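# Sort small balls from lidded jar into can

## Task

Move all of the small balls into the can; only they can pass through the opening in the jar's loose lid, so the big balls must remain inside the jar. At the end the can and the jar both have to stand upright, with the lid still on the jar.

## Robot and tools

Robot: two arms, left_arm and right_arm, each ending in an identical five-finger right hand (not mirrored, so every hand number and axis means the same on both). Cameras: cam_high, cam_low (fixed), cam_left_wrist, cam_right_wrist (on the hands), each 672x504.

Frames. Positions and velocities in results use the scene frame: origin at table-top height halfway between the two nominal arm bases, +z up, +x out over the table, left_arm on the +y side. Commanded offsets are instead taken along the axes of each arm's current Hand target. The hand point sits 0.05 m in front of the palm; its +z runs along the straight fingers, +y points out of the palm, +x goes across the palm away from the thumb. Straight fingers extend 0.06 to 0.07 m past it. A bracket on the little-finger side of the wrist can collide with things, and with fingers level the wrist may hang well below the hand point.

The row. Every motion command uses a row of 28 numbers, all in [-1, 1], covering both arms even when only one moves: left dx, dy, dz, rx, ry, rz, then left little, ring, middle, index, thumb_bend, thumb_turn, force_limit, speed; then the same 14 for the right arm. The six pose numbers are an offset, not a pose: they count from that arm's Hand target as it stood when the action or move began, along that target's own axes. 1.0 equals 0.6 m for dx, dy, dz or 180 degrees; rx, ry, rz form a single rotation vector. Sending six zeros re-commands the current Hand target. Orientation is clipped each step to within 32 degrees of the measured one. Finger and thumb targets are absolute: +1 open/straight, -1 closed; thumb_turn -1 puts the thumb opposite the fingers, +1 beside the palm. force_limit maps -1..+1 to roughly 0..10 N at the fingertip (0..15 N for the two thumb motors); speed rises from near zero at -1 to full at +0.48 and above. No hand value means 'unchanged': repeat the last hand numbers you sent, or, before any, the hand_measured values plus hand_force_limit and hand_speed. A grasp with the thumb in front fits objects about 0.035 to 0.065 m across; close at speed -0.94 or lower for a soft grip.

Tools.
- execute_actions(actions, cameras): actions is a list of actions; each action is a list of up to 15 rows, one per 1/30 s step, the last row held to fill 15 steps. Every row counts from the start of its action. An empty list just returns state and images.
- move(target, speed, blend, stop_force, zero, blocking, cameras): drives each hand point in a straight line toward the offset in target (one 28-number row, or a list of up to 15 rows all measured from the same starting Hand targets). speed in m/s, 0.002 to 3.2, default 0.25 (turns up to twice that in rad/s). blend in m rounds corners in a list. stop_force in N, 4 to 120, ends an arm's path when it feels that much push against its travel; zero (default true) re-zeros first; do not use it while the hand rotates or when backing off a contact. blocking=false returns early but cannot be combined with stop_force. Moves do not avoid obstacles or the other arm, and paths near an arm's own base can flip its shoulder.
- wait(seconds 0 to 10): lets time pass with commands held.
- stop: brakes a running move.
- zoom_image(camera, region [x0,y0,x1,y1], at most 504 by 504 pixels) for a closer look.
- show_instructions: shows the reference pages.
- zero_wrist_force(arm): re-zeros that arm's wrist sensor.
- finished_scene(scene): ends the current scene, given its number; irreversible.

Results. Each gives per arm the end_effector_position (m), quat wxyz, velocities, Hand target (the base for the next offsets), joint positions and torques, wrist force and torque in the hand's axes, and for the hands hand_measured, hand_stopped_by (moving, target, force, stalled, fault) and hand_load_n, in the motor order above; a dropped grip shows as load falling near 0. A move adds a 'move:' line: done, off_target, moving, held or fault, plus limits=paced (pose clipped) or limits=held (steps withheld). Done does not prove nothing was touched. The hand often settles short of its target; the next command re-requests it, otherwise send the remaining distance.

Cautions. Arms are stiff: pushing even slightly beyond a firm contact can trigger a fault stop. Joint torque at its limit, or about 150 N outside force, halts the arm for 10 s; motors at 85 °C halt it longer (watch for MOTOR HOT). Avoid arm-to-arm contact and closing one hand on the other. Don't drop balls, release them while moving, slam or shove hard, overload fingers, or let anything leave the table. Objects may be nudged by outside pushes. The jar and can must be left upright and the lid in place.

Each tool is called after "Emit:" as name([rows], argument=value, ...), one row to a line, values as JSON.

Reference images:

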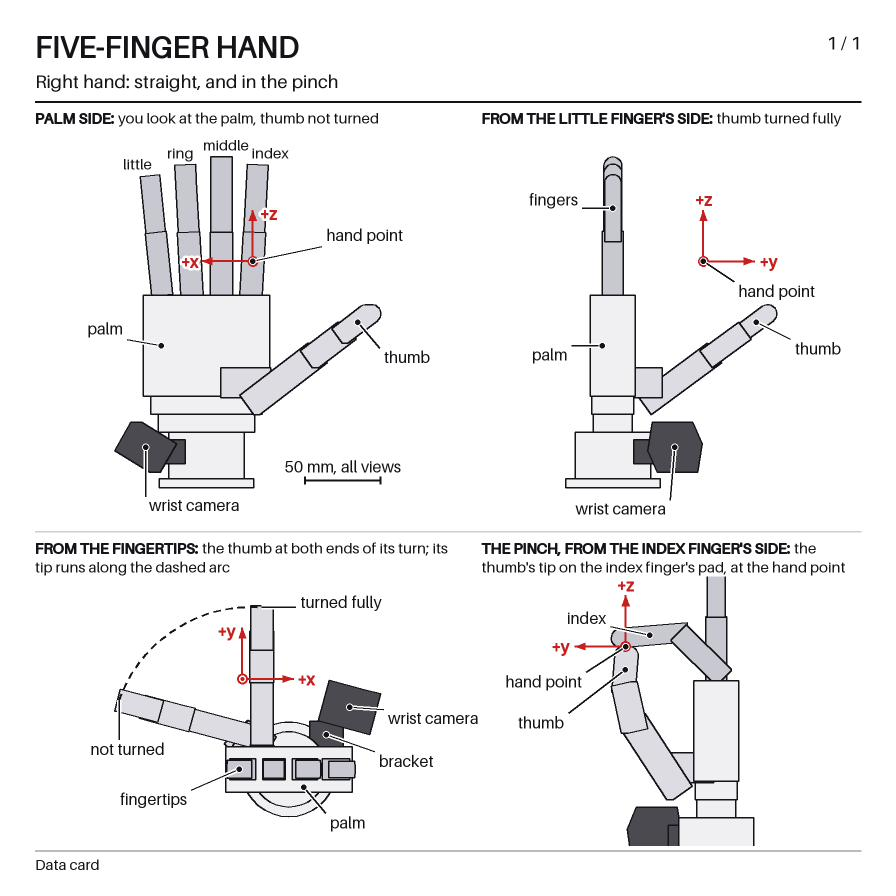

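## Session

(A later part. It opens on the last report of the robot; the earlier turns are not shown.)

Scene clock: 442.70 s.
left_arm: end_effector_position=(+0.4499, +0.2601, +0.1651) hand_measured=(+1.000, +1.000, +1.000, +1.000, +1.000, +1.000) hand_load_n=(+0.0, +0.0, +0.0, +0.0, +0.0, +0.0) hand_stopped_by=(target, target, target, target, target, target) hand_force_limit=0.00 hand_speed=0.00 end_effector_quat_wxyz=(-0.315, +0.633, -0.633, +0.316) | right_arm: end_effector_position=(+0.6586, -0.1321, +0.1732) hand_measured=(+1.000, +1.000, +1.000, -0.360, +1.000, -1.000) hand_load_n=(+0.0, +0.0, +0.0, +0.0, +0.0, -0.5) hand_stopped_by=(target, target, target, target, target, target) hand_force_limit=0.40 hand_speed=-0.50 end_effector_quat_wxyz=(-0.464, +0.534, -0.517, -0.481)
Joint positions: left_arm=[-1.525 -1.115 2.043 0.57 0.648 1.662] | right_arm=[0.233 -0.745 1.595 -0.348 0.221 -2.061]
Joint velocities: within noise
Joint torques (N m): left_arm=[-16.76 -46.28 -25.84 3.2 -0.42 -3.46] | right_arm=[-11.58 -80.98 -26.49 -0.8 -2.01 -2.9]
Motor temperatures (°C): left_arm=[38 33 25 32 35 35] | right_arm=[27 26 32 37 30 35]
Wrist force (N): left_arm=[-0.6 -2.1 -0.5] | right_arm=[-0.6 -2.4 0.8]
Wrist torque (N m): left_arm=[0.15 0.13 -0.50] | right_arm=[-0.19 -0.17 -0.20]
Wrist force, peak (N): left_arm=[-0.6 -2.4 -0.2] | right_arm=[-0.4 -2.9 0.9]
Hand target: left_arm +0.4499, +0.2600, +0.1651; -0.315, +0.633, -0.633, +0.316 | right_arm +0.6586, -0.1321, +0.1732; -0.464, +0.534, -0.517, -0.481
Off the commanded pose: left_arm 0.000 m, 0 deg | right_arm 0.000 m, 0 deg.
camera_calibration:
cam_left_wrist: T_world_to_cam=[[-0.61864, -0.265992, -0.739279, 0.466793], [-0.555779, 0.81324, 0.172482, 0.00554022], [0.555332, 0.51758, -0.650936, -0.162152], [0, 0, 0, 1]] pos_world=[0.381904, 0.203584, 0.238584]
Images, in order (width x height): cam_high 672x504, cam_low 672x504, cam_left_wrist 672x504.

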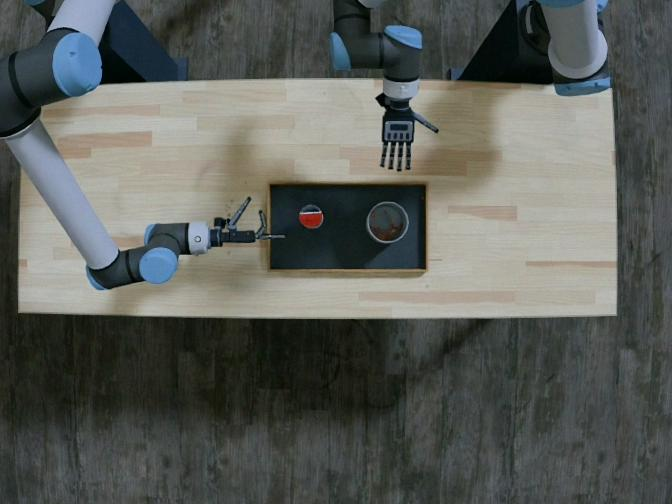

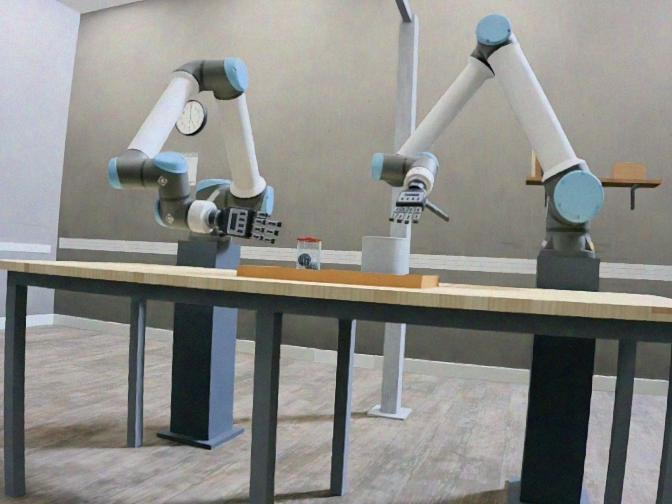

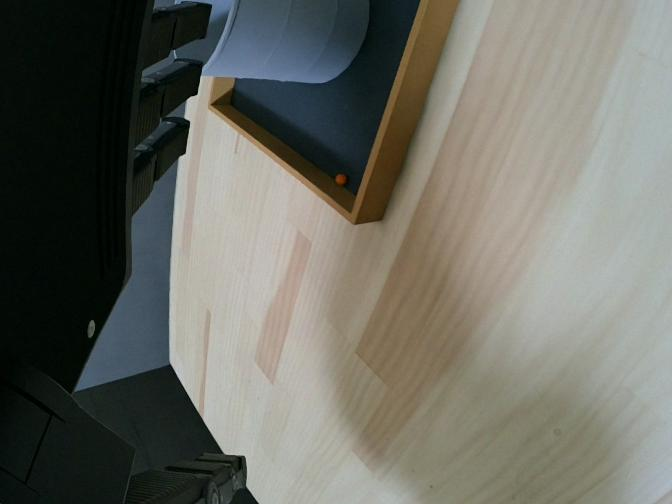

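Emit:
move(target=[-0.1067,-0.0188,0.1635,-0.2944,0,0,-1,-1,-1,1,1,1,-0.5,0.2,0,0,0,0,0,0,1,1,1,-0.36,1,-1,0.4,-0.5], speed=0.25, cameras=["cam_low","cam_left_wrist"])

Scene clock: 450.47 s.
left_arm: end_effector_position=(+0.5350, +0.3240, +0.1151) hand_measured=(-1.000, -1.000, -1.000, +1.000, +1.000, +1.000) hand_load_n=(+0.0, +0.0, +0.0, +0.0, +0.0, +0.0) hand_stopped_by=(target, target, target, target, target, target) hand_force_limit=-0.50 hand_speed=0.20 end_effector_quat_wxyz=(+0.000, +0.707, -0.707, +0.001) end_effector_velocity=(+0.000, +0.000, +0.000) end_effector_angular_velocity=(+0.001, +0.006, +0.000) | right_arm: end_effector_position=(+0.6586, -0.1321, +0.1732) hand_measured=(+1.000, +1.000, +1.000, -0.360, +1.000, -1.000) hand_load_n=(+0.0, +0.0, +0.0, +0.0, +0.0, +0.0) hand_stopped_by=(target, target, target, target, target, target) hand_force_limit=0.40 hand_speed=-0.50 end_effector_quat_wxyz=(-0.464, +0.534, -0.517, -0.481)
Joint positions: left_arm=[-0.947 -0.94 1.722 0.788 1.571 2.204] | right_arm=[0.233 -0.745 1.595 -0.348 0.221 -2.061]
Joint velocities: left_arm=[0.002 0.002 -0.003 0.005 0.004 0.003] | right_arm=[within noise]
Joint torques (N m): left_arm=[18.02 -59.24 -40.42 7.01 1.99 3.72] | right_arm=[-9.59 -82.69 -24.88 -0.54 -2.4 -2.64]
Motor temperatures (°C): left_arm=[38 33 25 32 35 35] | right_arm=[27 26 32 37 30 35]
Wrist force (N): left_arm=[-0.9 -0.3 -1.0] | right_arm=[-0.5 -2.8 0.5]
Wrist torque (N m): left_arm=[0.26 0.16 -0.25] | right_arm=[-0.23 -0.19 -0.21]
Wrist force, peak (N): left_arm=[-0.8 -2.6 -0.2] | right_arm=[-0.5 -3.1 0.8]
Hand target: left_arm +0.5351, +0.3240, +0.1150; +0.000, +0.707, -0.707, +0.000 | right_arm +0.6586, -0.1321, +0.1732; -0.464, +0.534, -0.517, -0.481
Off the commanded pose: left_arm 0.000 m, 0 deg | right_arm 0.000 m, 0 deg.
move: done
camera_calibration:
cam_left_wrist: T_world_to_cam=[[-0.962857, -0.265608, 0.0485631, 0.592933], [-0.196784, 0.813439, 0.547352, -0.22583], [-0.184884, 0.517465, -0.835493, 0.142238], [0, 0, 0, 1]] pos_world=[0.552767, 0.267584, 0.213653]
Images, in order (width x height): cam_low 672x504, cam_left_wrist 672x504.

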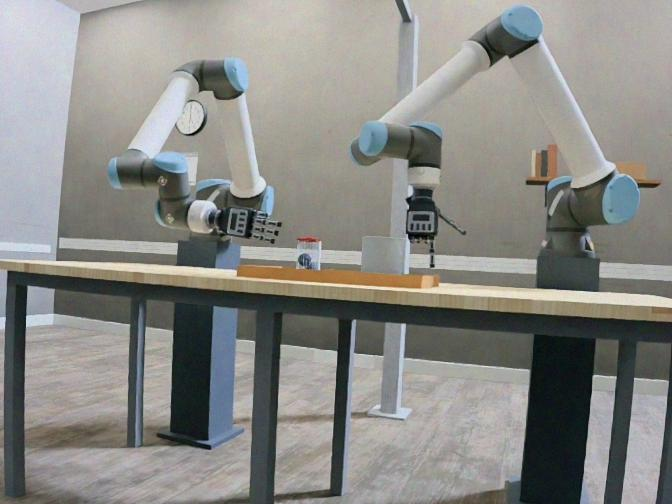

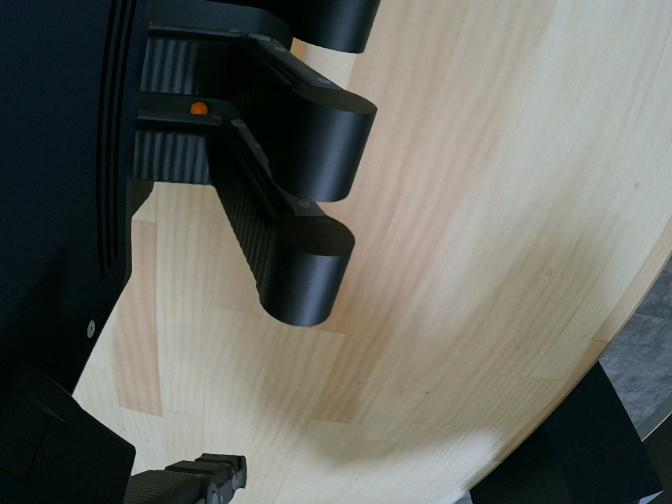

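Emit:
move(target=[0,0,0.0483,0,0,0,-1,-1,-1,1,1,1,-0.5,0.2,0,0,0,0,0,0,1,1,1,-0.36,1,-1,0.4,-0.5], speed=0.08, cameras=[])

Emit:
move(target=[0,0,0.0233,0,0,0,-1,-1,-1,1,1,1,-0.5,0.2,0,0,0,0,0,0,1,1,1,-0.36,1,-1,0.4,-0.5], speed=0.01, stop_force=4, cameras=["cam_left_wrist"])

Scene clock: 451.83 s.
left_arm: end_effector_position=(+0.5351, +0.3240, +0.0863) hand_measured=(-1.000, -1.000, -1.000, +1.000, +1.000, +1.000) hand_load_n=(+0.0, +0.0, +0.0, +0.0, +0.0, +0.0) hand_stopped_by=(target, target, target, target, target, target) hand_force_limit=-0.50 hand_speed=0.20 end_effector_quat_wxyz=(+0.000, +0.707, -0.707, +0.000) | right_arm: end_effector_position=(+0.6586, -0.1321, +0.1732) hand_measured=(+1.000, +1.000, +1.000, -0.360, +1.000, -1.000) hand_load_n=(+0.0, +0.0, +0.0, +0.0, +0.0, +0.0) hand_stopped_by=(target, target, target, target, target, target) hand_force_limit=0.40 hand_speed=-0.50 end_effector_quat_wxyz=(-0.464, +0.534, -0.517, -0.481)
Joint positions: left_arm=[-0.947 -0.906 1.728 0.748 1.571 2.204] | right_arm=[0.233 -0.745 1.595 -0.348 0.221 -2.061]
Joint velocities: within noise
Joint torques (N m): left_arm=[18.46 -62.73 -21.74 1.43 1.53 3.24] | right_arm=[-10.48 -80.92 -23.68 -0.87 -2.14 -2.59]
Motor temperatures (°C): left_arm=[38 33 25 32 35 35] | right_arm=[27 26 32 37 30 35]
Wrist force (N): left_arm=[-0.9 -0.3 -0.9] | right_arm=[-0.4 -2.5 0.4]
Wrist torque (N m): left_arm=[0.25 0.14 -0.27] | right_arm=[-0.19 -0.19 -0.19]
Wrist force, peak (N): left_arm=[-1.4 -0.3 -1.4] | right_arm=[-0.7 -3.1 0.5]
Hand target: left_arm +0.5351, +0.3240, +0.0861; +0.000, +0.707, -0.707, +0.000 | right_arm +0.6586, -0.1321, +0.1732; -0.464, +0.534, -0.517, -0.481
Off the commanded pose: left_arm 0.000 m, 0 deg | right_arm 0.000 m, 0 deg.
move: done
No camera images: "cameras" was empty.

Scene clock: 454.37 s.
left_arm: end_effector_position=(+0.5351, +0.3240, +0.0754) hand_measured=(-1.000, -1.000, -1.000, +1.000, +1.000, +1.000) hand_load_n=(+0.0, +0.0, +0.0, -0.5, +0.0, +0.0) hand_stopped_by=(target, target, target, target, target, target) hand_force_limit=-0.50 hand_speed=0.20 end_effector_quat_wxyz=(+0.000, +0.707, -0.707, +0.000) | right_arm: end_effector_position=(+0.6586, -0.1321, +0.1732) hand_measured=(+1.000, +1.000, +1.000, -0.360, +1.000, -1.000) hand_load_n=(+0.0, +0.5, +0.0, +0.0, +0.0, +0.0) hand_stopped_by=(target, target, target, target, target, target) hand_force_limit=0.40 hand_speed=-0.50 end_effector_quat_wxyz=(-0.464, +0.534, -0.517, -0.481)
Joint positions: left_arm=[-0.947 -0.893 1.73 0.733 1.571 2.204] | right_arm=[0.233 -0.745 1.595 -0.348 0.221 -2.061]
Joint velocities: within noise
Joint torques (N m): left_arm=[16.73 -92.48 -32.81 5.49 1.35 3.12] | right_arm=[-8.32 -82.59 -22.57 -0.61 -1.77 -2.15]
Motor temperatures (°C): left_arm=[38 33 25 32 35 35] | right_arm=[27 26 32 37 30 35]
Wrist force (N): left_arm=[-0.7 0.4 -4.9] | right_arm=[-0.4 -2.7 0.5]
Wrist torque (N m): left_arm=[0.50 0.09 -0.26] | right_arm=[-0.21 -0.20 -0.19]
Wrist force, peak (N): left_arm=[-0.7 0.0 -6.9] | right_arm=[-0.6 -3.1 0.8]
Hand target: left_arm +0.5351, +0.3240, +0.0754; +0.000, +0.707, -0.707, +0.000 (not the last commanded pose) | right_arm +0.6586, -0.1321, +0.1732; -0.464, +0.534, -0.517, -0.481
Off the commanded pose: left_arm 0.003 m, 0 deg | right_arm 0.000 m, 0 deg.
move: contact (left_arm)
camera_calibration:
cam_left_wrist: T_world_to_cam=[[-0.962858, -0.265512, 0.0490639, 0.594845], [-0.196394, 0.813392, 0.547561, -0.204319], [-0.185292, 0.517588, -0.835326, 0.109251], [0, 0, 0, 1]] pos_world=[0.552868, 0.267583, 0.173952]
Images, in order (width x height): cam_left_wrist 672x504.

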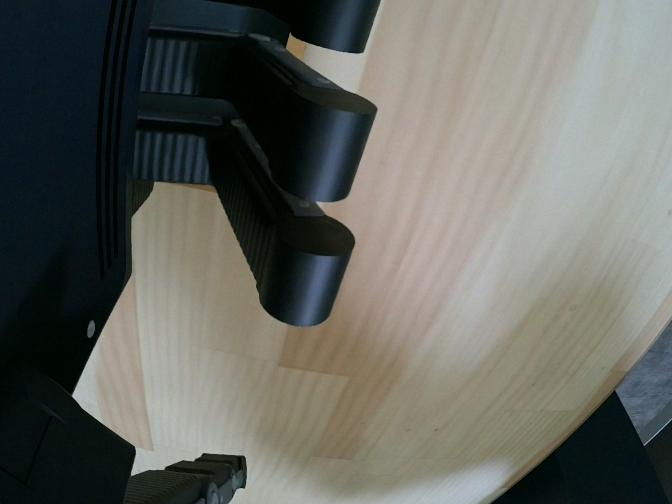

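Emit:
move(target=[0.025,0,0,0,0,0,-1,-1,-1,1,1,1,-0.5,0.2,0,0,0,0,0,0,1,1,1,-0.36,1,-1,0.4,-0.5], speed=0.08, cameras=["cam_left_wrist"])

Emit:
move(target=[0,0,-0.08,0,0,0,-1,-1,-1,1,1,1,-0.5,0.2,0,0,0,0,0,0,1,1,1,-0.36,1,-1,0.4,-0.5], speed=0.2, cameras=["cam_left_wrist"])

Scene clock: 455.80 s.
left_arm: end_effector_position=(+0.5351, +0.3093, +0.0754) hand_measured=(-1.000, -1.000, -1.000, +1.000, +1.000, +1.000) hand_load_n=(+0.0, +0.0, +0.0, +0.0, +0.0, +0.0) hand_stopped_by=(target, target, target, target, target, target) hand_force_limit=-0.50 hand_speed=0.20 end_effector_quat_wxyz=(+0.000, +0.707, -0.707, +0.000) end_effector_velocity=(+0.001, -0.003, +0.001) end_effector_angular_velocity=(+0.000, -0.001, +0.000) | right_arm: end_effector_position=(+0.6586, -0.1321, +0.1732) hand_measured=(+1.000, +1.000, +1.000, -0.360, +1.000, -1.000) hand_load_n=(+0.0, +0.0, +0.0, +0.0, +0.0, +0.0) hand_stopped_by=(target, target, target, target, target, target) hand_force_limit=0.40 hand_speed=-0.50 end_effector_quat_wxyz=(-0.464, +0.534, -0.517, -0.481)
Joint positions: left_arm=[-0.96 -0.882 1.709 0.744 1.571 2.191] | right_arm=[0.233 -0.745 1.595 -0.348 0.221 -2.061]
Joint velocities: left_arm=[-0.002 0.002 -0.006 0.003 -0.001 -0.002] | right_arm=[within noise]
Joint torques (N m): left_arm=[-14.27 -67.08 -37.25 6.7 1.68 -4.2] | right_arm=[-11.38 -79.05 -22.41 -0.46 -1.56 -1.94]
Motor temperatures (°C): left_arm=[38 33 25 32 35 35] | right_arm=[27 26 32 37 30 35]
Wrist force (N): left_arm=[-0.5 -0.3 -0.7] | right_arm=[-0.6 -3.0 0.4]
Wrist torque (N m): left_arm=[0.26 0.08 -0.22] | right_arm=[-0.26 -0.16 -0.22]
Wrist force, peak (N): left_arm=[-0.1 0.1 -5.8] | right_arm=[-0.6 -3.1 0.6]
Hand target: left_arm +0.5351, +0.3090, +0.0754; +0.000, +0.707, -0.707, +0.000 | right_arm +0.6586, -0.1321, +0.1732; -0.464, +0.534, -0.517, -0.481
Off the commanded pose: left_arm 0.000 m, 0 deg | right_arm 0.000 m, 0 deg.
move: done
camera_calibration:
cam_left_wrist: T_world_to_cam=[[-0.962854, -0.265525, 0.0490861, 0.590939], [-0.196409, 0.813434, 0.547493, -0.192353], [-0.185301, 0.517514, -0.83537, 0.11689], [0, 0, 0, 1]] pos_world=[0.552868, 0.252883, 0.173952]
Images, in order (width x height): cam_left_wrist 672x504.

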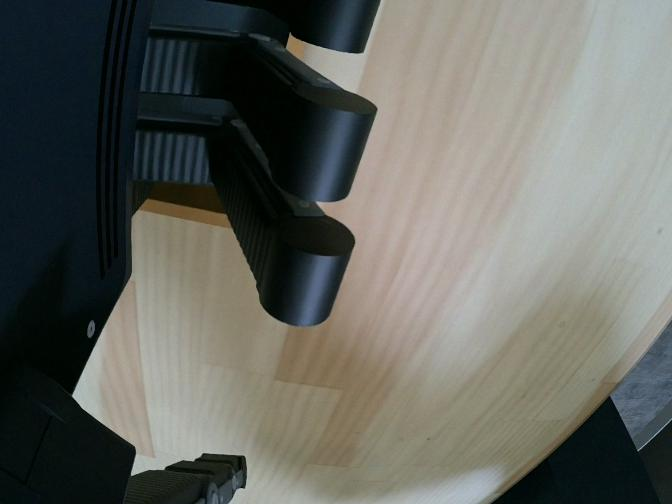

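Scene clock: 456.80 s.
left_arm: end_effector_position=(+0.5351, +0.3090, +0.1232) hand_measured=(-1.000, -1.000, -1.000, +1.000, +1.000, +1.000) hand_load_n=(+0.0, +0.0, +0.0, +0.0, +0.0, +0.0) hand_stopped_by=(target, target, target, target, target, target) hand_force_limit=-0.50 hand_speed=0.20 end_effector_quat_wxyz=(+0.000, +0.707, -0.707, +0.000) | right_arm: end_effector_position=(+0.6586, -0.1321, +0.1732) hand_measured=(+1.000, +1.000, +1.000, -0.360, +1.000, -1.000) hand_load_n=(+0.0, +0.0, +0.0, +0.0, +0.0, -0.5) hand_stopped_by=(target, target, target, target, target, target) hand_force_limit=0.40 hand_speed=-0.50 end_effector_quat_wxyz=(-0.464, +0.534, -0.517, -0.481)
Joint positions: left_arm=[-0.96 -0.938 1.698 0.81 1.571 2.191] | right_arm=[0.233 -0.745 1.595 -0.348 0.221 -2.061]
Joint velocities: within noise
Joint torques (N m): left_arm=[-14.97 -91.91 -37.55 6.41 0.05 -4.02] | right_arm=[-11.78 -83.53 -22.57 -0.98 -1.83 -2.62]
Motor temperatures (°C): left_arm=[38 33 25 32 35 35] | right_arm=[27 26 32 37 30 35]
Wrist force (N): left_arm=[-0.6 -0.4 -1.1] | right_arm=[-0.4 -2.8 0.4]
Wrist torque (N m): left_arm=[0.27 0.11 -0.21] | right_arm=[-0.22 -0.20 -0.20]
Wrist force, peak (N): left_arm=[-0.9 -0.3 -1.9] | right_arm=[-0.6 -3.1 0.6]
Hand target: left_arm +0.5351, +0.3090, +0.1234; +0.000, +0.707, -0.707, +0.000 | right_arm +0.6586, -0.1321, +0.1732; -0.464, +0.534, -0.517, -0.481
Off the commanded pose: left_arm 0.000 m, 0 deg | right_arm 0.000 m, 0 deg.
move: done
camera_calibration:
cam_left_wrist: T_world_to_cam=[[-0.962858, -0.265512, 0.0490639, 0.588517], [-0.196394, 0.813392, 0.547561, -0.218292], [-0.185292, 0.517588, -0.835326, 0.156943], [0, 0, 0, 1]] pos_world=[0.552868, 0.252583, 0.221752]
Images, in order (width x height): cam_left_wrist 672x504.

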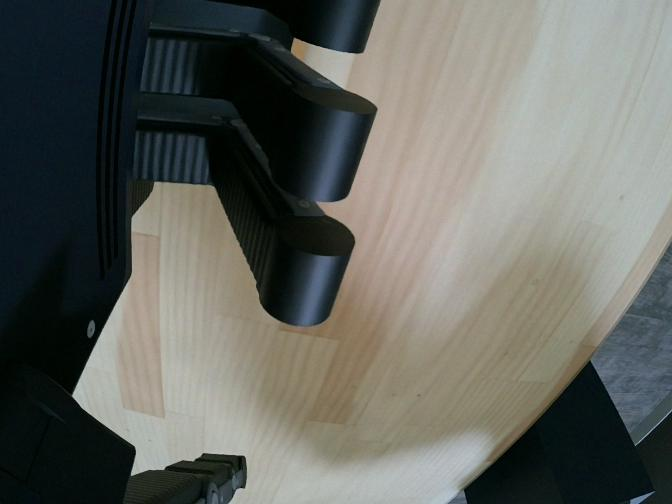

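Emit:
move(target=[0.0817,0.142,-0.0695,0.2944,0,0,1,1,1,1,1,1,0,0.2,0,0,0,0,0,0,1,1,1,-0.36,1,-1,0.4,-0.5], speed=0.25, cameras=["cam_high","cam_left_wrist"])

Emit:
zoom_image(camera="cam_high", region=[340, 160, 460, 280])

Scene clock: 459.67 s.
left_arm: end_effector_position=(+0.4499, +0.2601, +0.1651) hand_measured=(+1.000, +1.000, +1.000, +1.000, +1.000, +1.000) hand_load_n=(+0.0, +0.0, +0.0, +0.0, +0.0, +0.0) hand_stopped_by=(target, target, target, target, target, target) hand_force_limit=0.00 hand_speed=0.20 end_effector_quat_wxyz=(-0.315, +0.633, -0.633, +0.316) | right_arm: end_effector_position=(+0.6586, -0.1321, +0.1732) hand_measured=(+1.000, +1.000, +1.000, -0.360, +1.000, -1.000) hand_load_n=(+0.0, +0.0, +0.0, +0.0, +0.0, -0.5) hand_stopped_by=(target, target, target, target, target, target) hand_force_limit=0.40 hand_speed=-0.50 end_effector_quat_wxyz=(-0.464, +0.534, -0.517, -0.481)
Joint positions: left_arm=[-1.525 -1.115 2.043 0.569 0.648 1.662] | right_arm=[0.233 -0.745 1.595 -0.348 0.221 -2.061]
Joint velocities: within noise
Joint torques (N m): left_arm=[-16.44 -48.18 -17.85 6.31 -3.98 -3.06] | right_arm=[-9.08 -86.07 -20.85 -0.35 -1.56 -2.11]
Motor temperatures (°C): left_arm=[38 33 25 32 35 35] | right_arm=[27 26 32 37 30 35]
Wrist force (N): left_arm=[-0.7 -2.1 0.1] | right_arm=[-0.4 -2.6 0.7]
Wrist torque (N m): left_arm=[0.13 0.12 -0.50] | right_arm=[-0.22 -0.20 -0.20]
Wrist force, peak (N): left_arm=[-1.5 -2.3 -0.5] | right_arm=[-0.5 -3.0 0.8]
Hand target: left_arm +0.4499, +0.2600, +0.1651; -0.315, +0.633, -0.633, +0.316 | right_arm +0.6586, -0.1321, +0.1732; -0.464, +0.534, -0.517, -0.481
Off the commanded pose: left_arm 0.000 m, 0 deg | right_arm 0.000 m, 0 deg.
move: done
camera_calibration:
cam_left_wrist: T_world_to_cam=[[-0.618911, -0.266027, -0.739039, 0.466921], [-0.555631, 0.813328, 0.172546, 0.00543345], [0.555179, 0.517424, -0.65119, -0.161937], [0, 0, 0, 1]] pos_world=[0.381905, 0.203584, 0.238684]
Images, in order (width x height): cam_high 672x504, cam_left_wrist 672x504.

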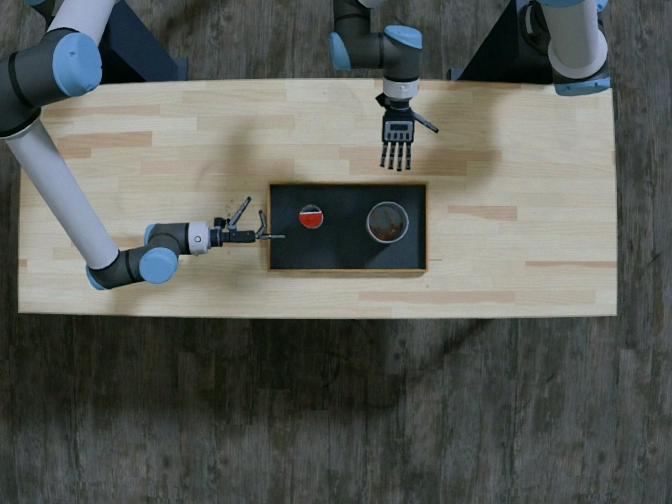

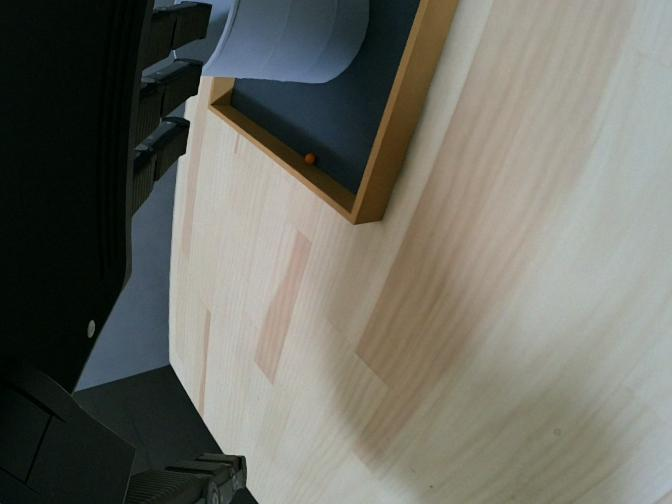

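Scaled by 4.200.

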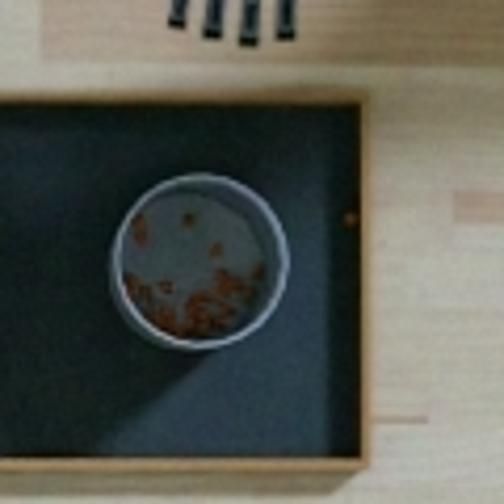

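Emit:
move([
  [-0.1367,0,0,0,0,0,-1,1,-0.45,-1,0.9,-1,-0.3,0.1,0,0,0,0,0,0,1,1,1,-0.36,1,-1,0.4,-0.5],
  [-0.1367,-0.1463,0.319,0,0,0,-1,1,-0.45,-1,0.9,-1,-0.3,0.1,0,0,0,0,0,0,1,1,1,-0.36,1,-1,0.4,-0.5],
  [-0.1367,-0.0863,0.3642,0,0,0,-1,1,-0.45,-1,0.9,-1,-0.3,0.1,0,0,0,0,0,0,1,1,1,-0.36,1,-1,0.4,-0.5],
], speed=0.15, blend=0.02, cameras=["cam_low","cam_left_wrist"])

Scene clock: 464.70 s.
left_arm: end_effector_position=(+0.6555, +0.3420, +0.0751) hand_measured=(-1.000, +1.000, -0.450, -1.000, +0.900, -1.000) hand_load_n=(+0.0, +0.0, +0.0, +0.0, +0.0, +0.0) hand_stopped_by=(target, target, target, target, target, target) hand_force_limit=-0.30 hand_speed=0.10 end_effector_quat_wxyz=(-0.315, +0.633, -0.633, +0.316) | right_arm: end_effector_position=(+0.6586, -0.1321, +0.1732) hand_measured=(+1.000, +1.000, +1.000, -0.360, +1.000, -1.000) hand_load_n=(+0.0, +0.0, +0.0, +0.0, +0.5, -0.5) hand_stopped_by=(target, target, target, target, target, target) hand_force_limit=0.40 hand_speed=-0.50 end_effector_quat_wxyz=(-0.464, +0.534, -0.517, -0.481)
Joint positions: left_arm=[-1.098 -1.027 1.985 0.06 0.785 2.287] | right_arm=[0.233 -0.745 1.595 -0.348 0.221 -2.061]
Joint velocities: within noise
Joint torques (N m): left_arm=[23.59 -54.67 -33.99 -0.95 1.28 4.24] | right_arm=[-9.46 -85.59 -21.66 -0.55 -1.92 -2.09]
Motor temperatures (°C): left_arm=[38 33 25 32 35 35] | right_arm=[27 26 32 37 30 35]
Wrist force (N): left_arm=[-1.2 -1.9 -0.3] | right_arm=[-0.2 -2.7 0.8]
Wrist torque (N m): left_arm=[0.22 0.22 -0.41] | right_arm=[-0.23 -0.23 -0.20]
Wrist force, peak (N): left_arm=[-0.6 -2.9 -0.6] | right_arm=[-0.3 -3.2 0.7]
Hand target: left_arm +0.6556, +0.3420, +0.0749; -0.315, +0.633, -0.633, +0.316 | right_arm +0.6586, -0.1321, +0.1732; -0.464, +0.534, -0.517, -0.481
Off the commanded pose: left_arm 0.000 m, 0 deg | right_arm 0.000 m, 0 deg.
move: done
camera_calibration:
cam_left_wrist: T_world_to_cam=[[-0.61864, -0.265992, -0.739279, 0.549336], [-0.555779, 0.81324, 0.172482, 0.0686288], [0.555332, 0.51758, -0.650936, -0.377289], [0, 0, 0, 1]] pos_world=[0.587504, 0.285584, 0.148684]
Images, in order (width x height): cam_low 672x504, cam_left_wrist 672x504.

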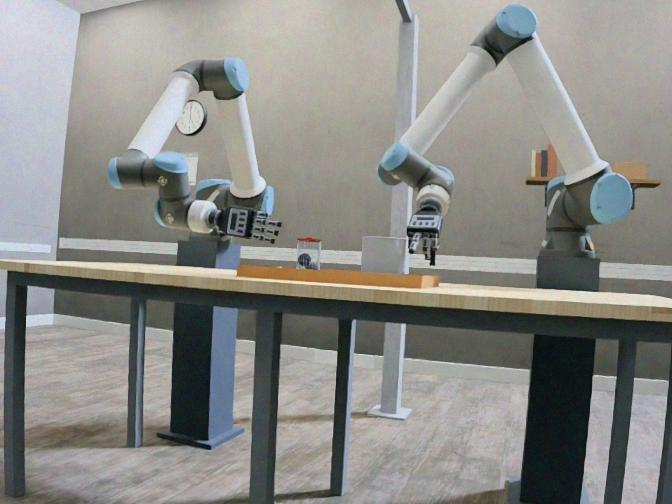

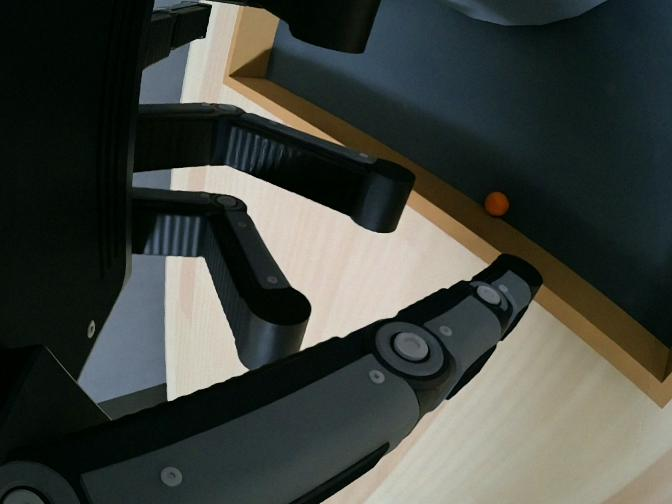

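Emit:
move(target=[-0.0033,0.0268,0.0335,0,0,0,-1,1,-0.4,-1,0.68,-1,-0.3,0.1,0,0,0,0,0,0,1,1,1,-0.36,1,-1,0.4,-0.5], speed=0.1, cameras=["cam_left_wrist"])

Emit:
zoom_image(camera="cam_left_wrist", region=[300, 80, 640, 335])

Scene clock: 468.67 s.
left_arm: end_effector_position=(+0.6619, +0.3439, +0.0502) hand_measured=(-1.000, +1.000, -0.400, -1.000, +0.680, -1.000) hand_load_n=(+0.0, +0.0, +0.0, +0.0, +0.0, +0.0) hand_stopped_by=(target, target, target, target, target, target) hand_force_limit=-0.30 hand_speed=0.10 end_effector_quat_wxyz=(-0.315, +0.633, -0.633, +0.316) | right_arm: end_effector_position=(+0.6586, -0.1321, +0.1732) hand_measured=(+1.000, +1.000, +1.000, -0.360, +1.000, -1.000) hand_load_n=(+0.0, +0.0, +0.0, +0.0, +0.0, +0.0) hand_stopped_by=(target, target, target, target, target, target) hand_force_limit=0.40 hand_speed=-0.50 end_effector_quat_wxyz=(-0.464, +0.534, -0.517, -0.481)
Joint positions: left_arm=[-1.086 -0.989 1.983 0.014 0.791 2.301] | right_arm=[0.233 -0.745 1.595 -0.348 0.221 -2.061]
Joint velocities: within noise
Joint torques (N m): left_arm=[16.44 -56.73 -30.2 0.37 0.66 3.8] | right_arm=[-7.48 -84.24 -22.36 -0.75 -1.34 -2.24]
Motor temperatures (°C): left_arm=[38 33 25 32 35 35] | right_arm=[27 26 32 37 30 35]
Wrist force (N): left_arm=[-0.7 -1.7 -0.4] | right_arm=[-0.6 -2.5 0.8]
Wrist torque (N m): left_arm=[0.26 0.09 -0.35] | right_arm=[-0.21 -0.19 -0.20]
Wrist force, peak (N): left_arm=[-1.2 -2.5 -0.7] | right_arm=[-0.6 -3.3 0.9]
Hand target: left_arm +0.6620, +0.3439, +0.0500; -0.315, +0.633, -0.633, +0.316 | right_arm +0.6586, -0.1321, +0.1732; -0.464, +0.534, -0.517, -0.481
Off the commanded pose: left_arm 0.000 m, 0 deg | right_arm 0.000 m, 0 deg.
move: done
camera_calibration:
cam_left_wrist: T_world_to_cam=[[-0.61864, -0.265992, -0.739279, 0.535392], [-0.555779, 0.81324, 0.172482, 0.0749354], [0.555332, 0.51758, -0.650936, -0.398035], [0, 0, 0, 1]] pos_world=[0.593904, 0.287484, 0.123784]
Images, in order (width x height): cam_left_wrist 672x504.

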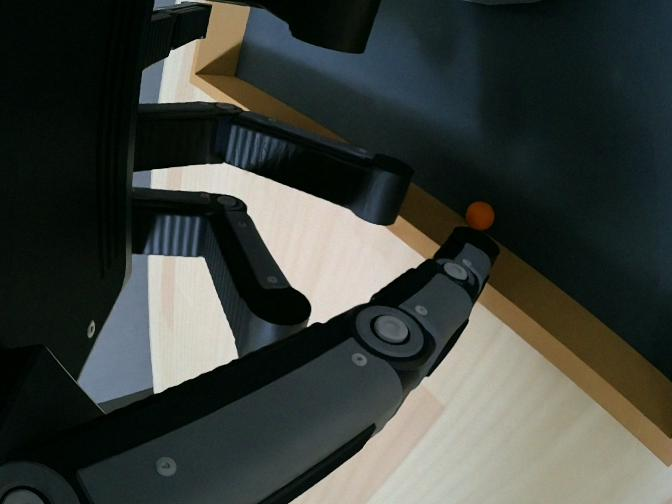

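Scaled by 1.482 from the camera's 672x504 image, which has a finer 960x720 frame.

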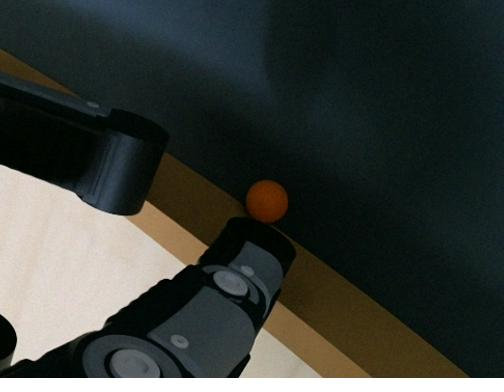

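Emit:
move(target=[-0.0017,0.0346,0.0261,0,0,0,-1,1,-0.4,-1,0.68,-1,-0.3,0.1,0,0,0,0,0,0,1,1,1,-0.36,1,-1,0.4,-0.5], speed=0.04, stop_force=5, cameras=[])

Emit:
move(target=[0,0.00866,0.0065,0,0,0,-1,1,-0.4,-1,0.68,-1,-0.3,0.1,0,0,0,0,0,0,1,1,1,-0.36,1,-1,0.4,-0.5], speed=0.01, stop_force=4, cameras=["cam_left_wrist","cam_low"])

Emit:
zoom_image(camera="cam_left_wrist", region=[300, 120, 560, 315])

Scene clock: 471.70 s.
left_arm: end_effector_position=(+0.6620, +0.3440, +0.0475) hand_measured=(-1.000, +1.000, -0.400, -1.000, +0.680, -1.000) hand_load_n=(+0.0, +0.0, +0.0, +0.0, -0.5, -0.5) hand_stopped_by=(target, target, target, target, target, target) hand_force_limit=-0.30 hand_speed=0.10 end_effector_quat_wxyz=(-0.315, +0.633, -0.633, +0.316) | right_arm: end_effector_position=(+0.6586, -0.1321, +0.1732) hand_measured=(+1.000, +1.000, +1.000, -0.360, +1.000, -1.000) hand_load_n=(+0.0, +0.0, +0.0, +0.0, +0.0, -0.5) hand_stopped_by=(target, target, target, target, target, target) hand_force_limit=0.40 hand_speed=-0.50 end_effector_quat_wxyz=(-0.464, +0.534, -0.517, -0.481)
Joint positions: left_arm=[-1.085 -0.985 1.983 0.01 0.792 2.302] | right_arm=[0.233 -0.745 1.595 -0.348 0.221 -2.061]
Joint velocities: within noise
Joint torques (N m): left_arm=[-0.49 -82.36 -28.32 4.35 -0.05 -3.05] | right_arm=[-7.78 -87.68 -21.82 -0.7 -1.41 -1.64]
Motor temperatures (°C): left_arm=[38 33 25 32 35 35] | right_arm=[27 26 32 37 30 35]
Wrist force (N): left_arm=[-0.6 -5.1 -4.5] | right_arm=[-0.4 -2.9 0.6]
Wrist torque (N m): left_arm=[0.11 0.15 -0.39] | right_arm=[-0.24 -0.20 -0.20]
Wrist force, peak (N): left_arm=[-0.7 -21.1 -21.2] | right_arm=[-0.5 -3.0 0.7]
Hand target: left_arm +0.6620, +0.3439, +0.0475; -0.315, +0.633, -0.633, +0.316 (not the last commanded pose) | right_arm +0.6586, -0.1321, +0.1732; -0.464, +0.534, -0.517, -0.481
Off the commanded pose: left_arm 0.024 m, 0 deg | right_arm 0.000 m, 0 deg.
move: contact (left_arm)
No camera images: "cameras" was empty.

Scene clock: 472.87 s.
left_arm: end_effector_position=(+0.6620, +0.3439, +0.0472) hand_measured=(-1.000, +1.000, -0.400, -1.000, +0.680, -1.000) hand_load_n=(+0.0, +0.0, +0.0, +0.0, -1.0, -0.5) hand_stopped_by=(target, target, target, target, target, target) hand_force_limit=-0.30 hand_speed=0.10 end_effector_quat_wxyz=(-0.315, +0.633, -0.633, +0.316) | right_arm: end_effector_position=(+0.6586, -0.1321, +0.1732) hand_measured=(+1.000, +1.000, +1.000, -0.360, +1.000, -1.000) hand_load_n=(+0.0, +0.0, +0.0, +0.0, +0.0, -0.5) hand_stopped_by=(target, target, target, target, target, target) hand_force_limit=0.40 hand_speed=-0.50 end_effector_quat_wxyz=(-0.464, +0.534, -0.517, -0.481)
Joint positions: left_arm=[-1.085 -0.985 1.983 0.009 0.792 2.301] | right_arm=[0.233 -0.745 1.595 -0.348 0.221 -2.061]
Joint velocities: within noise
Joint torques (N m): left_arm=[-6.04 -79.79 -27.88 4.06 -0.18 -1.86] | right_arm=[-6.9 -87.07 -22.88 -0.46 -1.36 -1.47]
Motor temperatures (°C): left_arm=[38 33 25 32 35 35] | right_arm=[27 26 32 37 30 35]
Wrist force (N): left_arm=[-0.3 -8.2 -7.7] | right_arm=[-0.6 -2.6 0.5]
Wrist torque (N m): left_arm=[-0.05 0.12 -0.39] | right_arm=[-0.21 -0.17 -0.21]
Wrist force, peak (N): left_arm=[-0.7 -10.9 -10.7] | right_arm=[-0.7 -3.0 0.6]
Hand target: left_arm +0.6620, +0.3439, +0.0472; -0.315, +0.633, -0.633, +0.316 (not the last commanded pose) | right_arm +0.6586, -0.1321, +0.1732; -0.464, +0.534, -0.517, -0.481
Off the commanded pose: left_arm 0.006 m, 0 deg | right_arm 0.000 m, 0 deg.
move: contact (left_arm)
camera_calibration:
cam_left_wrist: T_world_to_cam=[[-0.618621, -0.266154, -0.739237, 0.533266], [-0.555808, 0.813256, 0.172317, 0.0755406], [0.555325, 0.517472, -0.651027, -0.399997], [0, 0, 0, 1]] pos_world=[0.594004, 0.287485, 0.120784]
Images, in order (width x height): cam_low 672x504, cam_left_wrist 672x504.

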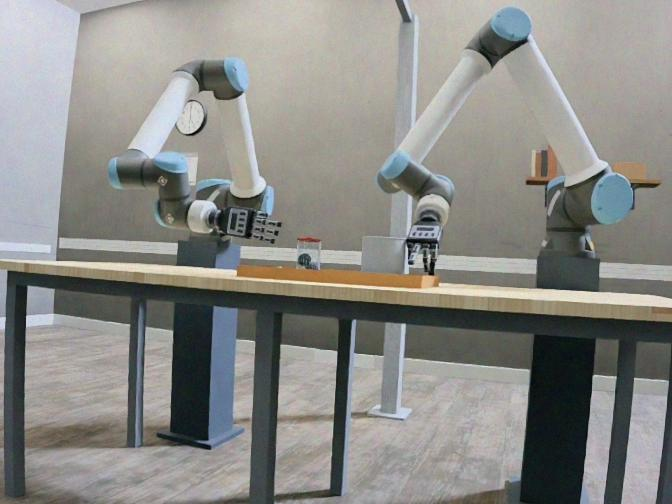

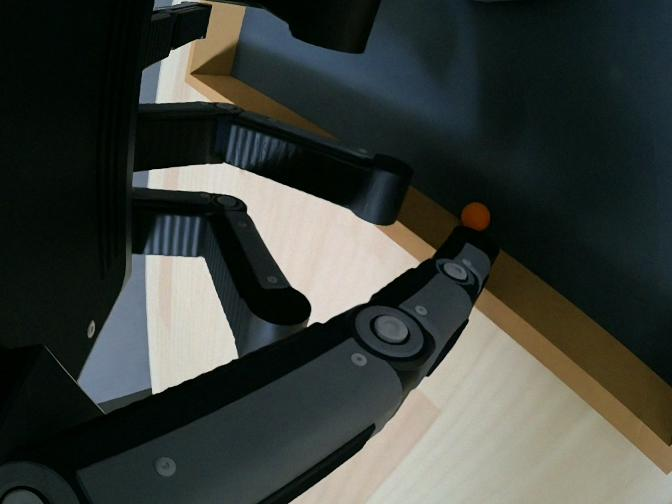

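Scaled by 1.938 from the camera's 672x504 image, which has a finer 960x720 frame.

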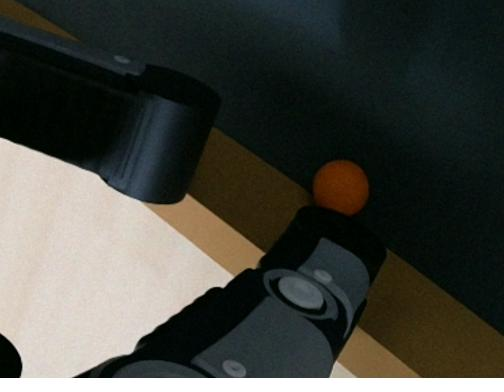

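Emit:
move(target=[0.0012,-0.005,-0.0294,0,0,0,-1,1,-0.4,-1,1,1,-0.3,0.3,0,0,0,0,0,0,1,1,1,-0.36,1,-1,0.4,-0.5], speed=0.06, cameras=["cam_left_wrist"])

Emit:
zoom_image(camera="cam_left_wrist", region=[300, 120, 560, 315])

Scene clock: 475.63 s.
left_arm: end_effector_position=(+0.6498, +0.3432, +0.0602) hand_measured=(-1.000, +1.000, -0.400, -1.000, +1.000, +1.000) hand_load_n=(+0.0, +0.0, +0.0, +0.0, +0.0, +0.0) hand_stopped_by=(target, target, target, target, target, target) hand_force_limit=-0.30 hand_speed=0.30 end_effector_quat_wxyz=(-0.315, +0.633, -0.633, +0.316) | right_arm: end_effector_position=(+0.6586, -0.1321, +0.1732) hand_measured=(+1.000, +1.000, +1.000, -0.360, +1.000, -1.000) hand_load_n=(+0.0, +0.0, +0.0, +0.0, +0.0, -0.5) hand_stopped_by=(target, target, target, target, target, target) hand_force_limit=0.40 hand_speed=-0.50 end_effector_quat_wxyz=(-0.464, +0.534, -0.517, -0.481)
Joint positions: left_arm=[-1.106 -1.009 1.997 0.037 0.781 2.277] | right_arm=[0.233 -0.745 1.595 -0.348 0.221 -2.061]
Joint velocities: within noise
Joint torques (N m): left_arm=[-18.29 -84.46 -16.65 5.04 -3.8 -3.29] | right_arm=[-5.8 -87.63 -22.25 -0.75 -1.15 -1.82]
Motor temperatures (°C): left_arm=[38 33 25 32 35 35] | right_arm=[27 26 32 37 30 35]
Wrist force (N): left_arm=[-1.2 -2.0 -0.6] | right_arm=[-0.7 -2.6 0.5]
Wrist torque (N m): left_arm=[0.23 0.24 -0.41] | right_arm=[-0.21 -0.17 -0.22]
Wrist force, peak (N): left_arm=[8.8 -25.4 -10.2] | right_arm=[-0.3 -3.1 0.4]
Hand target: left_arm +0.6497, +0.3432, +0.0603; -0.315, +0.633, -0.633, +0.316 | right_arm +0.6586, -0.1321, +0.1732; -0.464, +0.534, -0.517, -0.481
Off the commanded pose: left_arm 0.000 m, 0 deg | right_arm 0.000 m, 0 deg.
move: done
camera_calibration:
cam_left_wrist: T_world_to_cam=[[-0.618621, -0.266154, -0.739237, 0.535143], [-0.555808, 0.813256, 0.172317, 0.0670889], [0.555325, 0.517472, -0.651027, -0.384397], [0, 0, 0, 1]] pos_world=[0.581804, 0.286785, 0.133784]
Images, in order (width x height): cam_left_wrist 672x504.

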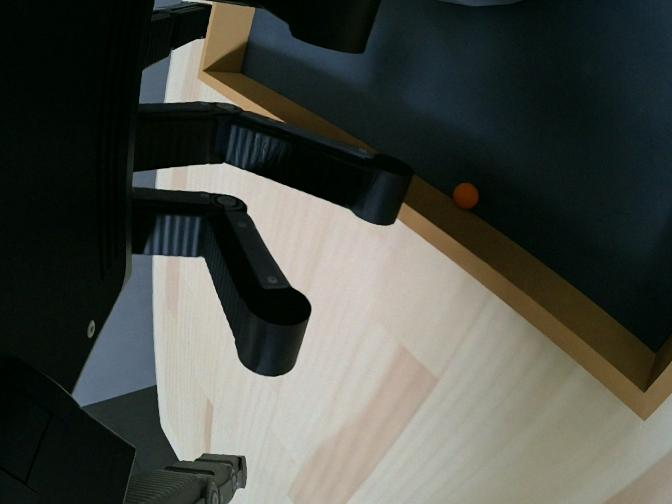

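Scaled by 1.938 from the camera's 672x504 image, which has a finer 960x720 frame.

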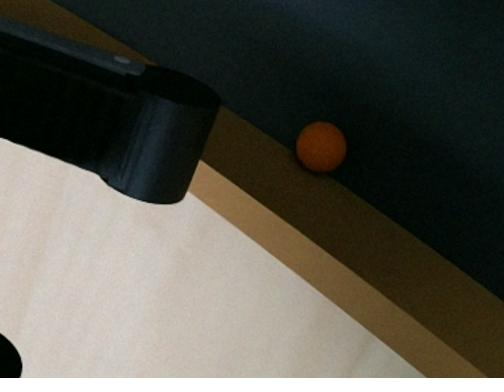

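Emit:
move(target=[0.002,0.0373,0.0281,0,0,0,-1,1,-0.4,-1,1,1,-0.3,0.3,0,0,0,0,0,0,1,1,1,-0.36,1,-1,0.4,-0.5], speed=0.03, stop_force=4, cameras=["cam_left_wrist"])

Emit:
zoom_image(camera="cam_left_wrist", region=[300, 120, 560, 315])

Scene clock: 479.33 s.
left_arm: end_effector_position=(+0.6497, +0.3420, +0.0322) hand_measured=(-1.000, +1.000, -0.400, -1.000, +1.000, +1.000) hand_load_n=(+0.5, +0.0, +0.0, +0.5, +0.0, +0.0) hand_stopped_by=(target, target, target, target, target, target) hand_force_limit=-0.30 hand_speed=0.30 end_effector_quat_wxyz=(-0.315, +0.633, -0.633, +0.316) | right_arm: end_effector_position=(+0.6586, -0.1321, +0.1732) hand_measured=(+1.000, +1.000, +1.000, -0.360, +1.000, -1.000) hand_load_n=(+0.0, +0.0, +0.0, +0.0, +0.0, -0.5) hand_stopped_by=(target, target, target, target, target, target) hand_force_limit=0.40 hand_speed=-0.50 end_effector_quat_wxyz=(-0.464, +0.534, -0.517, -0.481)
Joint positions: left_arm=[-1.107 -0.965 1.998 -0.006 0.78 2.275] | right_arm=[0.233 -0.745 1.595 -0.348 0.221 -2.061]
Joint velocities: within noise
Joint torques (N m): left_arm=[-17.27 -52.87 -27.42 0.87 -3.08 -3.64] | right_arm=[-7.6 -88.93 -23.65 -0.78 -1.11 -1.58]
Motor temperatures (°C): left_arm=[38 33 25 32 35 35] | right_arm=[27 26 32 37 30 35]
Wrist force (N): left_arm=[-0.9 -1.9 -0.5] | right_arm=[-0.5 -2.9 0.5]
Wrist torque (N m): left_arm=[0.23 0.16 -0.40] | right_arm=[-0.24 -0.18 -0.22]
Wrist force, peak (N): left_arm=[-1.2 -2.6 -0.5] | right_arm=[-0.6 -3.0 0.9]
Hand target: left_arm +0.6497, +0.3420, +0.0322; -0.315, +0.633, -0.633, +0.316 | right_arm +0.6586, -0.1321, +0.1732; -0.464, +0.534, -0.517, -0.481
Off the commanded pose: left_arm 0.000 m, 0 deg | right_arm 0.000 m, 0 deg.
move: done
camera_calibration:
cam_left_wrist: T_world_to_cam=[[-0.618621, -0.266154, -0.739237, 0.514063], [-0.555808, 0.813256, 0.172317, 0.0728341], [0.555325, 0.517472, -0.651027, -0.401949], [0, 0, 0, 1]] pos_world=[0.581704, 0.285585, 0.105784]
Images, in order (width x height): cam_left_wrist 672x504.

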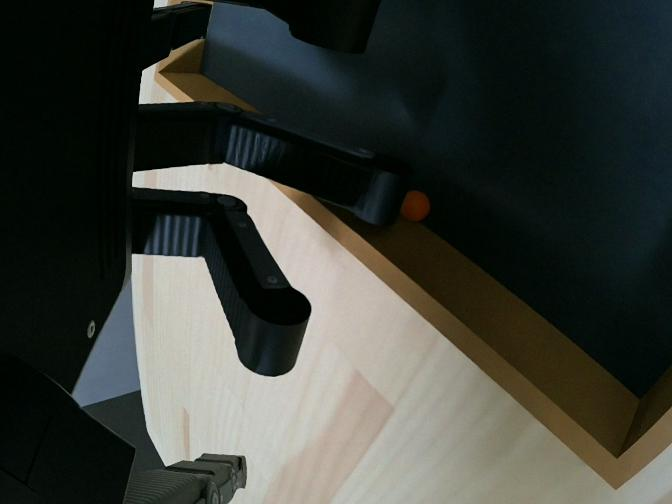

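Scaled by 1.938 from the camera's 672x504 image, which has a finer 960x720 frame.

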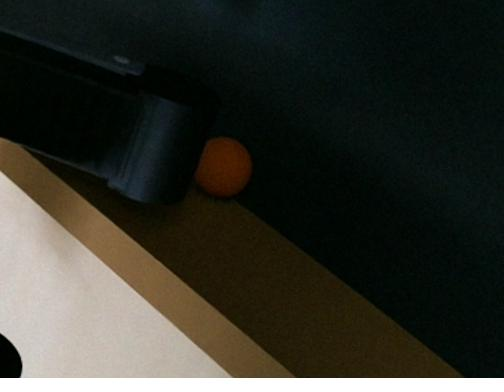

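Emit:
move(target=[0,0.0113,0.0085,0,0,0,-1,1,-0.4,-1,1,1,-0.3,0.3,0,0,0,0,0,0,1,1,1,-0.36,1,-1,0.4,-0.5], speed=0.008, stop_force=4, cameras=["cam_left_wrist"])

Emit:
zoom_image(camera="cam_left_wrist", region=[300, 120, 560, 315])

Scene clock: 481.67 s.
left_arm: end_effector_position=(+0.6497, +0.3420, +0.0238) hand_measured=(-1.000, +1.000, -0.400, -1.000, +1.000, +1.000) hand_load_n=(+0.0, +0.0, +0.0, +0.0, +0.0, +0.0) hand_stopped_by=(target, target, target, target, target, target) hand_force_limit=-0.30 hand_speed=0.30 end_effector_quat_wxyz=(-0.315, +0.633, -0.633, +0.316) | right_arm: end_effector_position=(+0.6586, -0.1321, +0.1732) hand_measured=(+1.000, +1.000, +1.000, -0.360, +1.000, -1.000) hand_load_n=(+0.0, +0.0, +0.0, +0.0, +0.0, -0.5) hand_stopped_by=(target, target, target, target, target, target) hand_force_limit=0.40 hand_speed=-0.50 end_effector_quat_wxyz=(-0.464, +0.534, -0.517, -0.481)
Joint positions: left_arm=[-1.107 -0.952 1.998 -0.02 0.78 2.275] | right_arm=[0.233 -0.745 1.595 -0.348 0.221 -2.061]
Joint velocities: within noise
Joint torques (N m): left_arm=[-19.71 -57.16 -15.34 0.8 -3.14 -2.71] | right_arm=[-4.82 -87.79 -23.62 -0.84 -1.07 -1.42]
Motor temperatures (°C): left_arm=[38 33 25 32 35 35] | right_arm=[27 26 32 37 30 35]
Wrist force (N): left_arm=[-1.2 -2.0 -0.6] | right_arm=[-0.3 -2.4 0.6]
Wrist torque (N m): left_arm=[0.21 0.23 -0.44] | right_arm=[-0.18 -0.21 -0.19]
Wrist force, peak (N): left_arm=[-0.9 -2.7 -0.8] | right_arm=[-0.6 -3.1 0.6]
Hand target: left_arm +0.6497, +0.3420, +0.0238; -0.315, +0.633, -0.633, +0.316 | right_arm +0.6586, -0.1321, +0.1732; -0.464, +0.534, -0.517, -0.481
Off the commanded pose: left_arm 0.000 m, 0 deg | right_arm 0.000 m, 0 deg.
move: done
camera_calibration:
cam_left_wrist: T_world_to_cam=[[-0.618621, -0.266154, -0.739237, 0.507779], [-0.555808, 0.813256, 0.172317, 0.0742988], [0.555325, 0.517472, -0.651027, -0.407483], [0, 0, 0, 1]] pos_world=[0.581704, 0.285585, 0.0972839]
Images, in order (width x height): cam_left_wrist 672x504.

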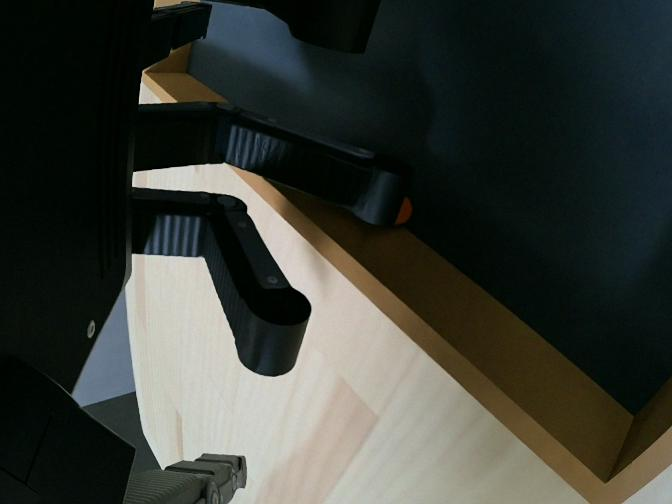

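Scaled by 1.938 from the camera's 672x504 image, which has a finer 960x720 frame.

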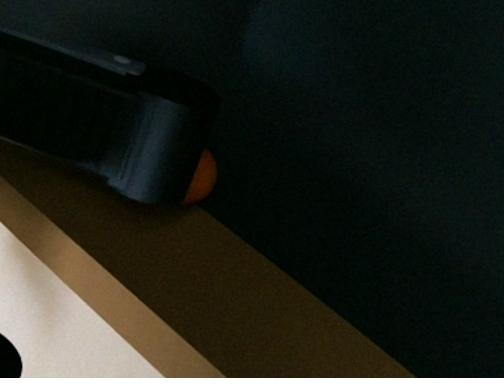

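Emit:
move(target=[0,0.0087,0.0065,0,0,0,-1,1,-0.4,-1,1,1,-0.3,0.3,0,0,0,0,0,0,1,1,1,-0.36,1,-1,0.4,-0.5], speed=0.008, stop_force=4, cameras=["cam_left_wrist"])

Emit:
zoom_image(camera="cam_left_wrist", region=[300, 120, 560, 315])

Scene clock: 483.60 s.
left_arm: end_effector_position=(+0.6497, +0.3420, +0.0172) hand_measured=(-1.000, +1.000, -0.400, -1.000, +1.000, +1.000) hand_load_n=(+0.0, +0.0, -1.0, +0.0, +0.0, +0.0) hand_stopped_by=(target, target, target, target, target, target) hand_force_limit=-0.30 hand_speed=0.30 end_effector_quat_wxyz=(-0.315, +0.633, -0.633, +0.316) | right_arm: end_effector_position=(+0.6586, -0.1321, +0.1732) hand_measured=(+1.000, +1.000, +1.000, -0.360, +1.000, -1.000) hand_load_n=(+0.0, +0.0, +0.0, +0.0, +0.0, -0.5) hand_stopped_by=(target, target, target, target, target, target) hand_force_limit=0.40 hand_speed=-0.50 end_effector_quat_wxyz=(-0.464, +0.534, -0.517, -0.481)
Joint positions: left_arm=[-1.107 -0.942 1.998 -0.03 0.78 2.275] | right_arm=[0.233 -0.745 1.595 -0.348 0.221 -2.061]
Joint velocities: within noise
Joint torques (N m): left_arm=[-14.06 -57.73 -13.56 1.07 -2.88 -3.25] | right_arm=[-5.18 -89.91 -23.01 -0.08 -0.88 -1.29]
Motor temperatures (°C): left_arm=[38 33 25 32 35 35] | right_arm=[27 26 32 37 30 35]
Wrist force (N): left_arm=[0.4 -3.4 -1.8] | right_arm=[-0.3 -2.8 0.5]
Wrist torque (N m): left_arm=[0.15 0.24 -0.50] | right_arm=[-0.24 -0.20 -0.19]
Wrist force, peak (N): left_arm=[-0.5 -4.1 -2.3] | right_arm=[-0.3 -3.1 0.7]
Hand target: left_arm +0.6497, +0.3420, +0.0172; -0.315, +0.633, -0.633, +0.316 | right_arm +0.6586, -0.1321, +0.1732; -0.464, +0.534, -0.517, -0.481
Off the commanded pose: left_arm 0.000 m, 0 deg | right_arm 0.000 m, 0 deg.
move: done
camera_calibration:
cam_left_wrist: T_world_to_cam=[[-0.618621, -0.266154, -0.739237, 0.502974], [-0.555808, 0.813256, 0.172317, 0.0754188], [0.555325, 0.517472, -0.651027, -0.411714], [0, 0, 0, 1]] pos_world=[0.581704, 0.285585, 0.0907839]
Images, in order (width x height): cam_left_wrist 672x504.

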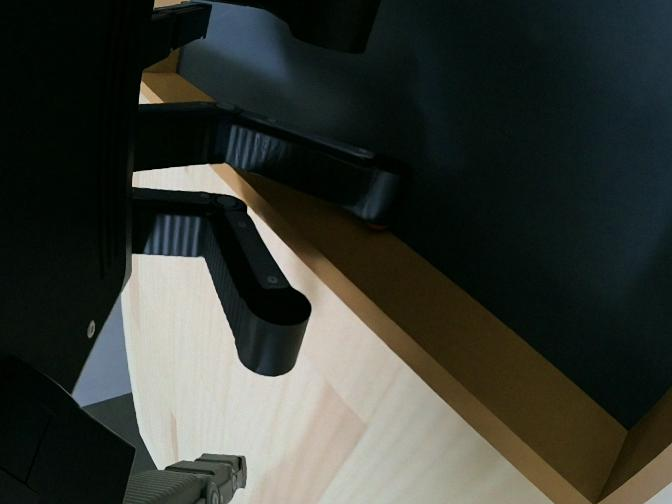

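Scaled by 1.938 from the camera's 672x504 image, which has a finer 960x720 frame.

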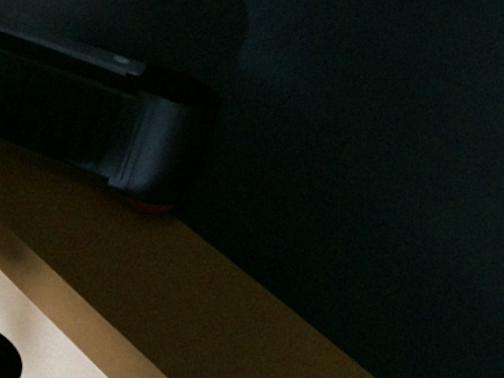

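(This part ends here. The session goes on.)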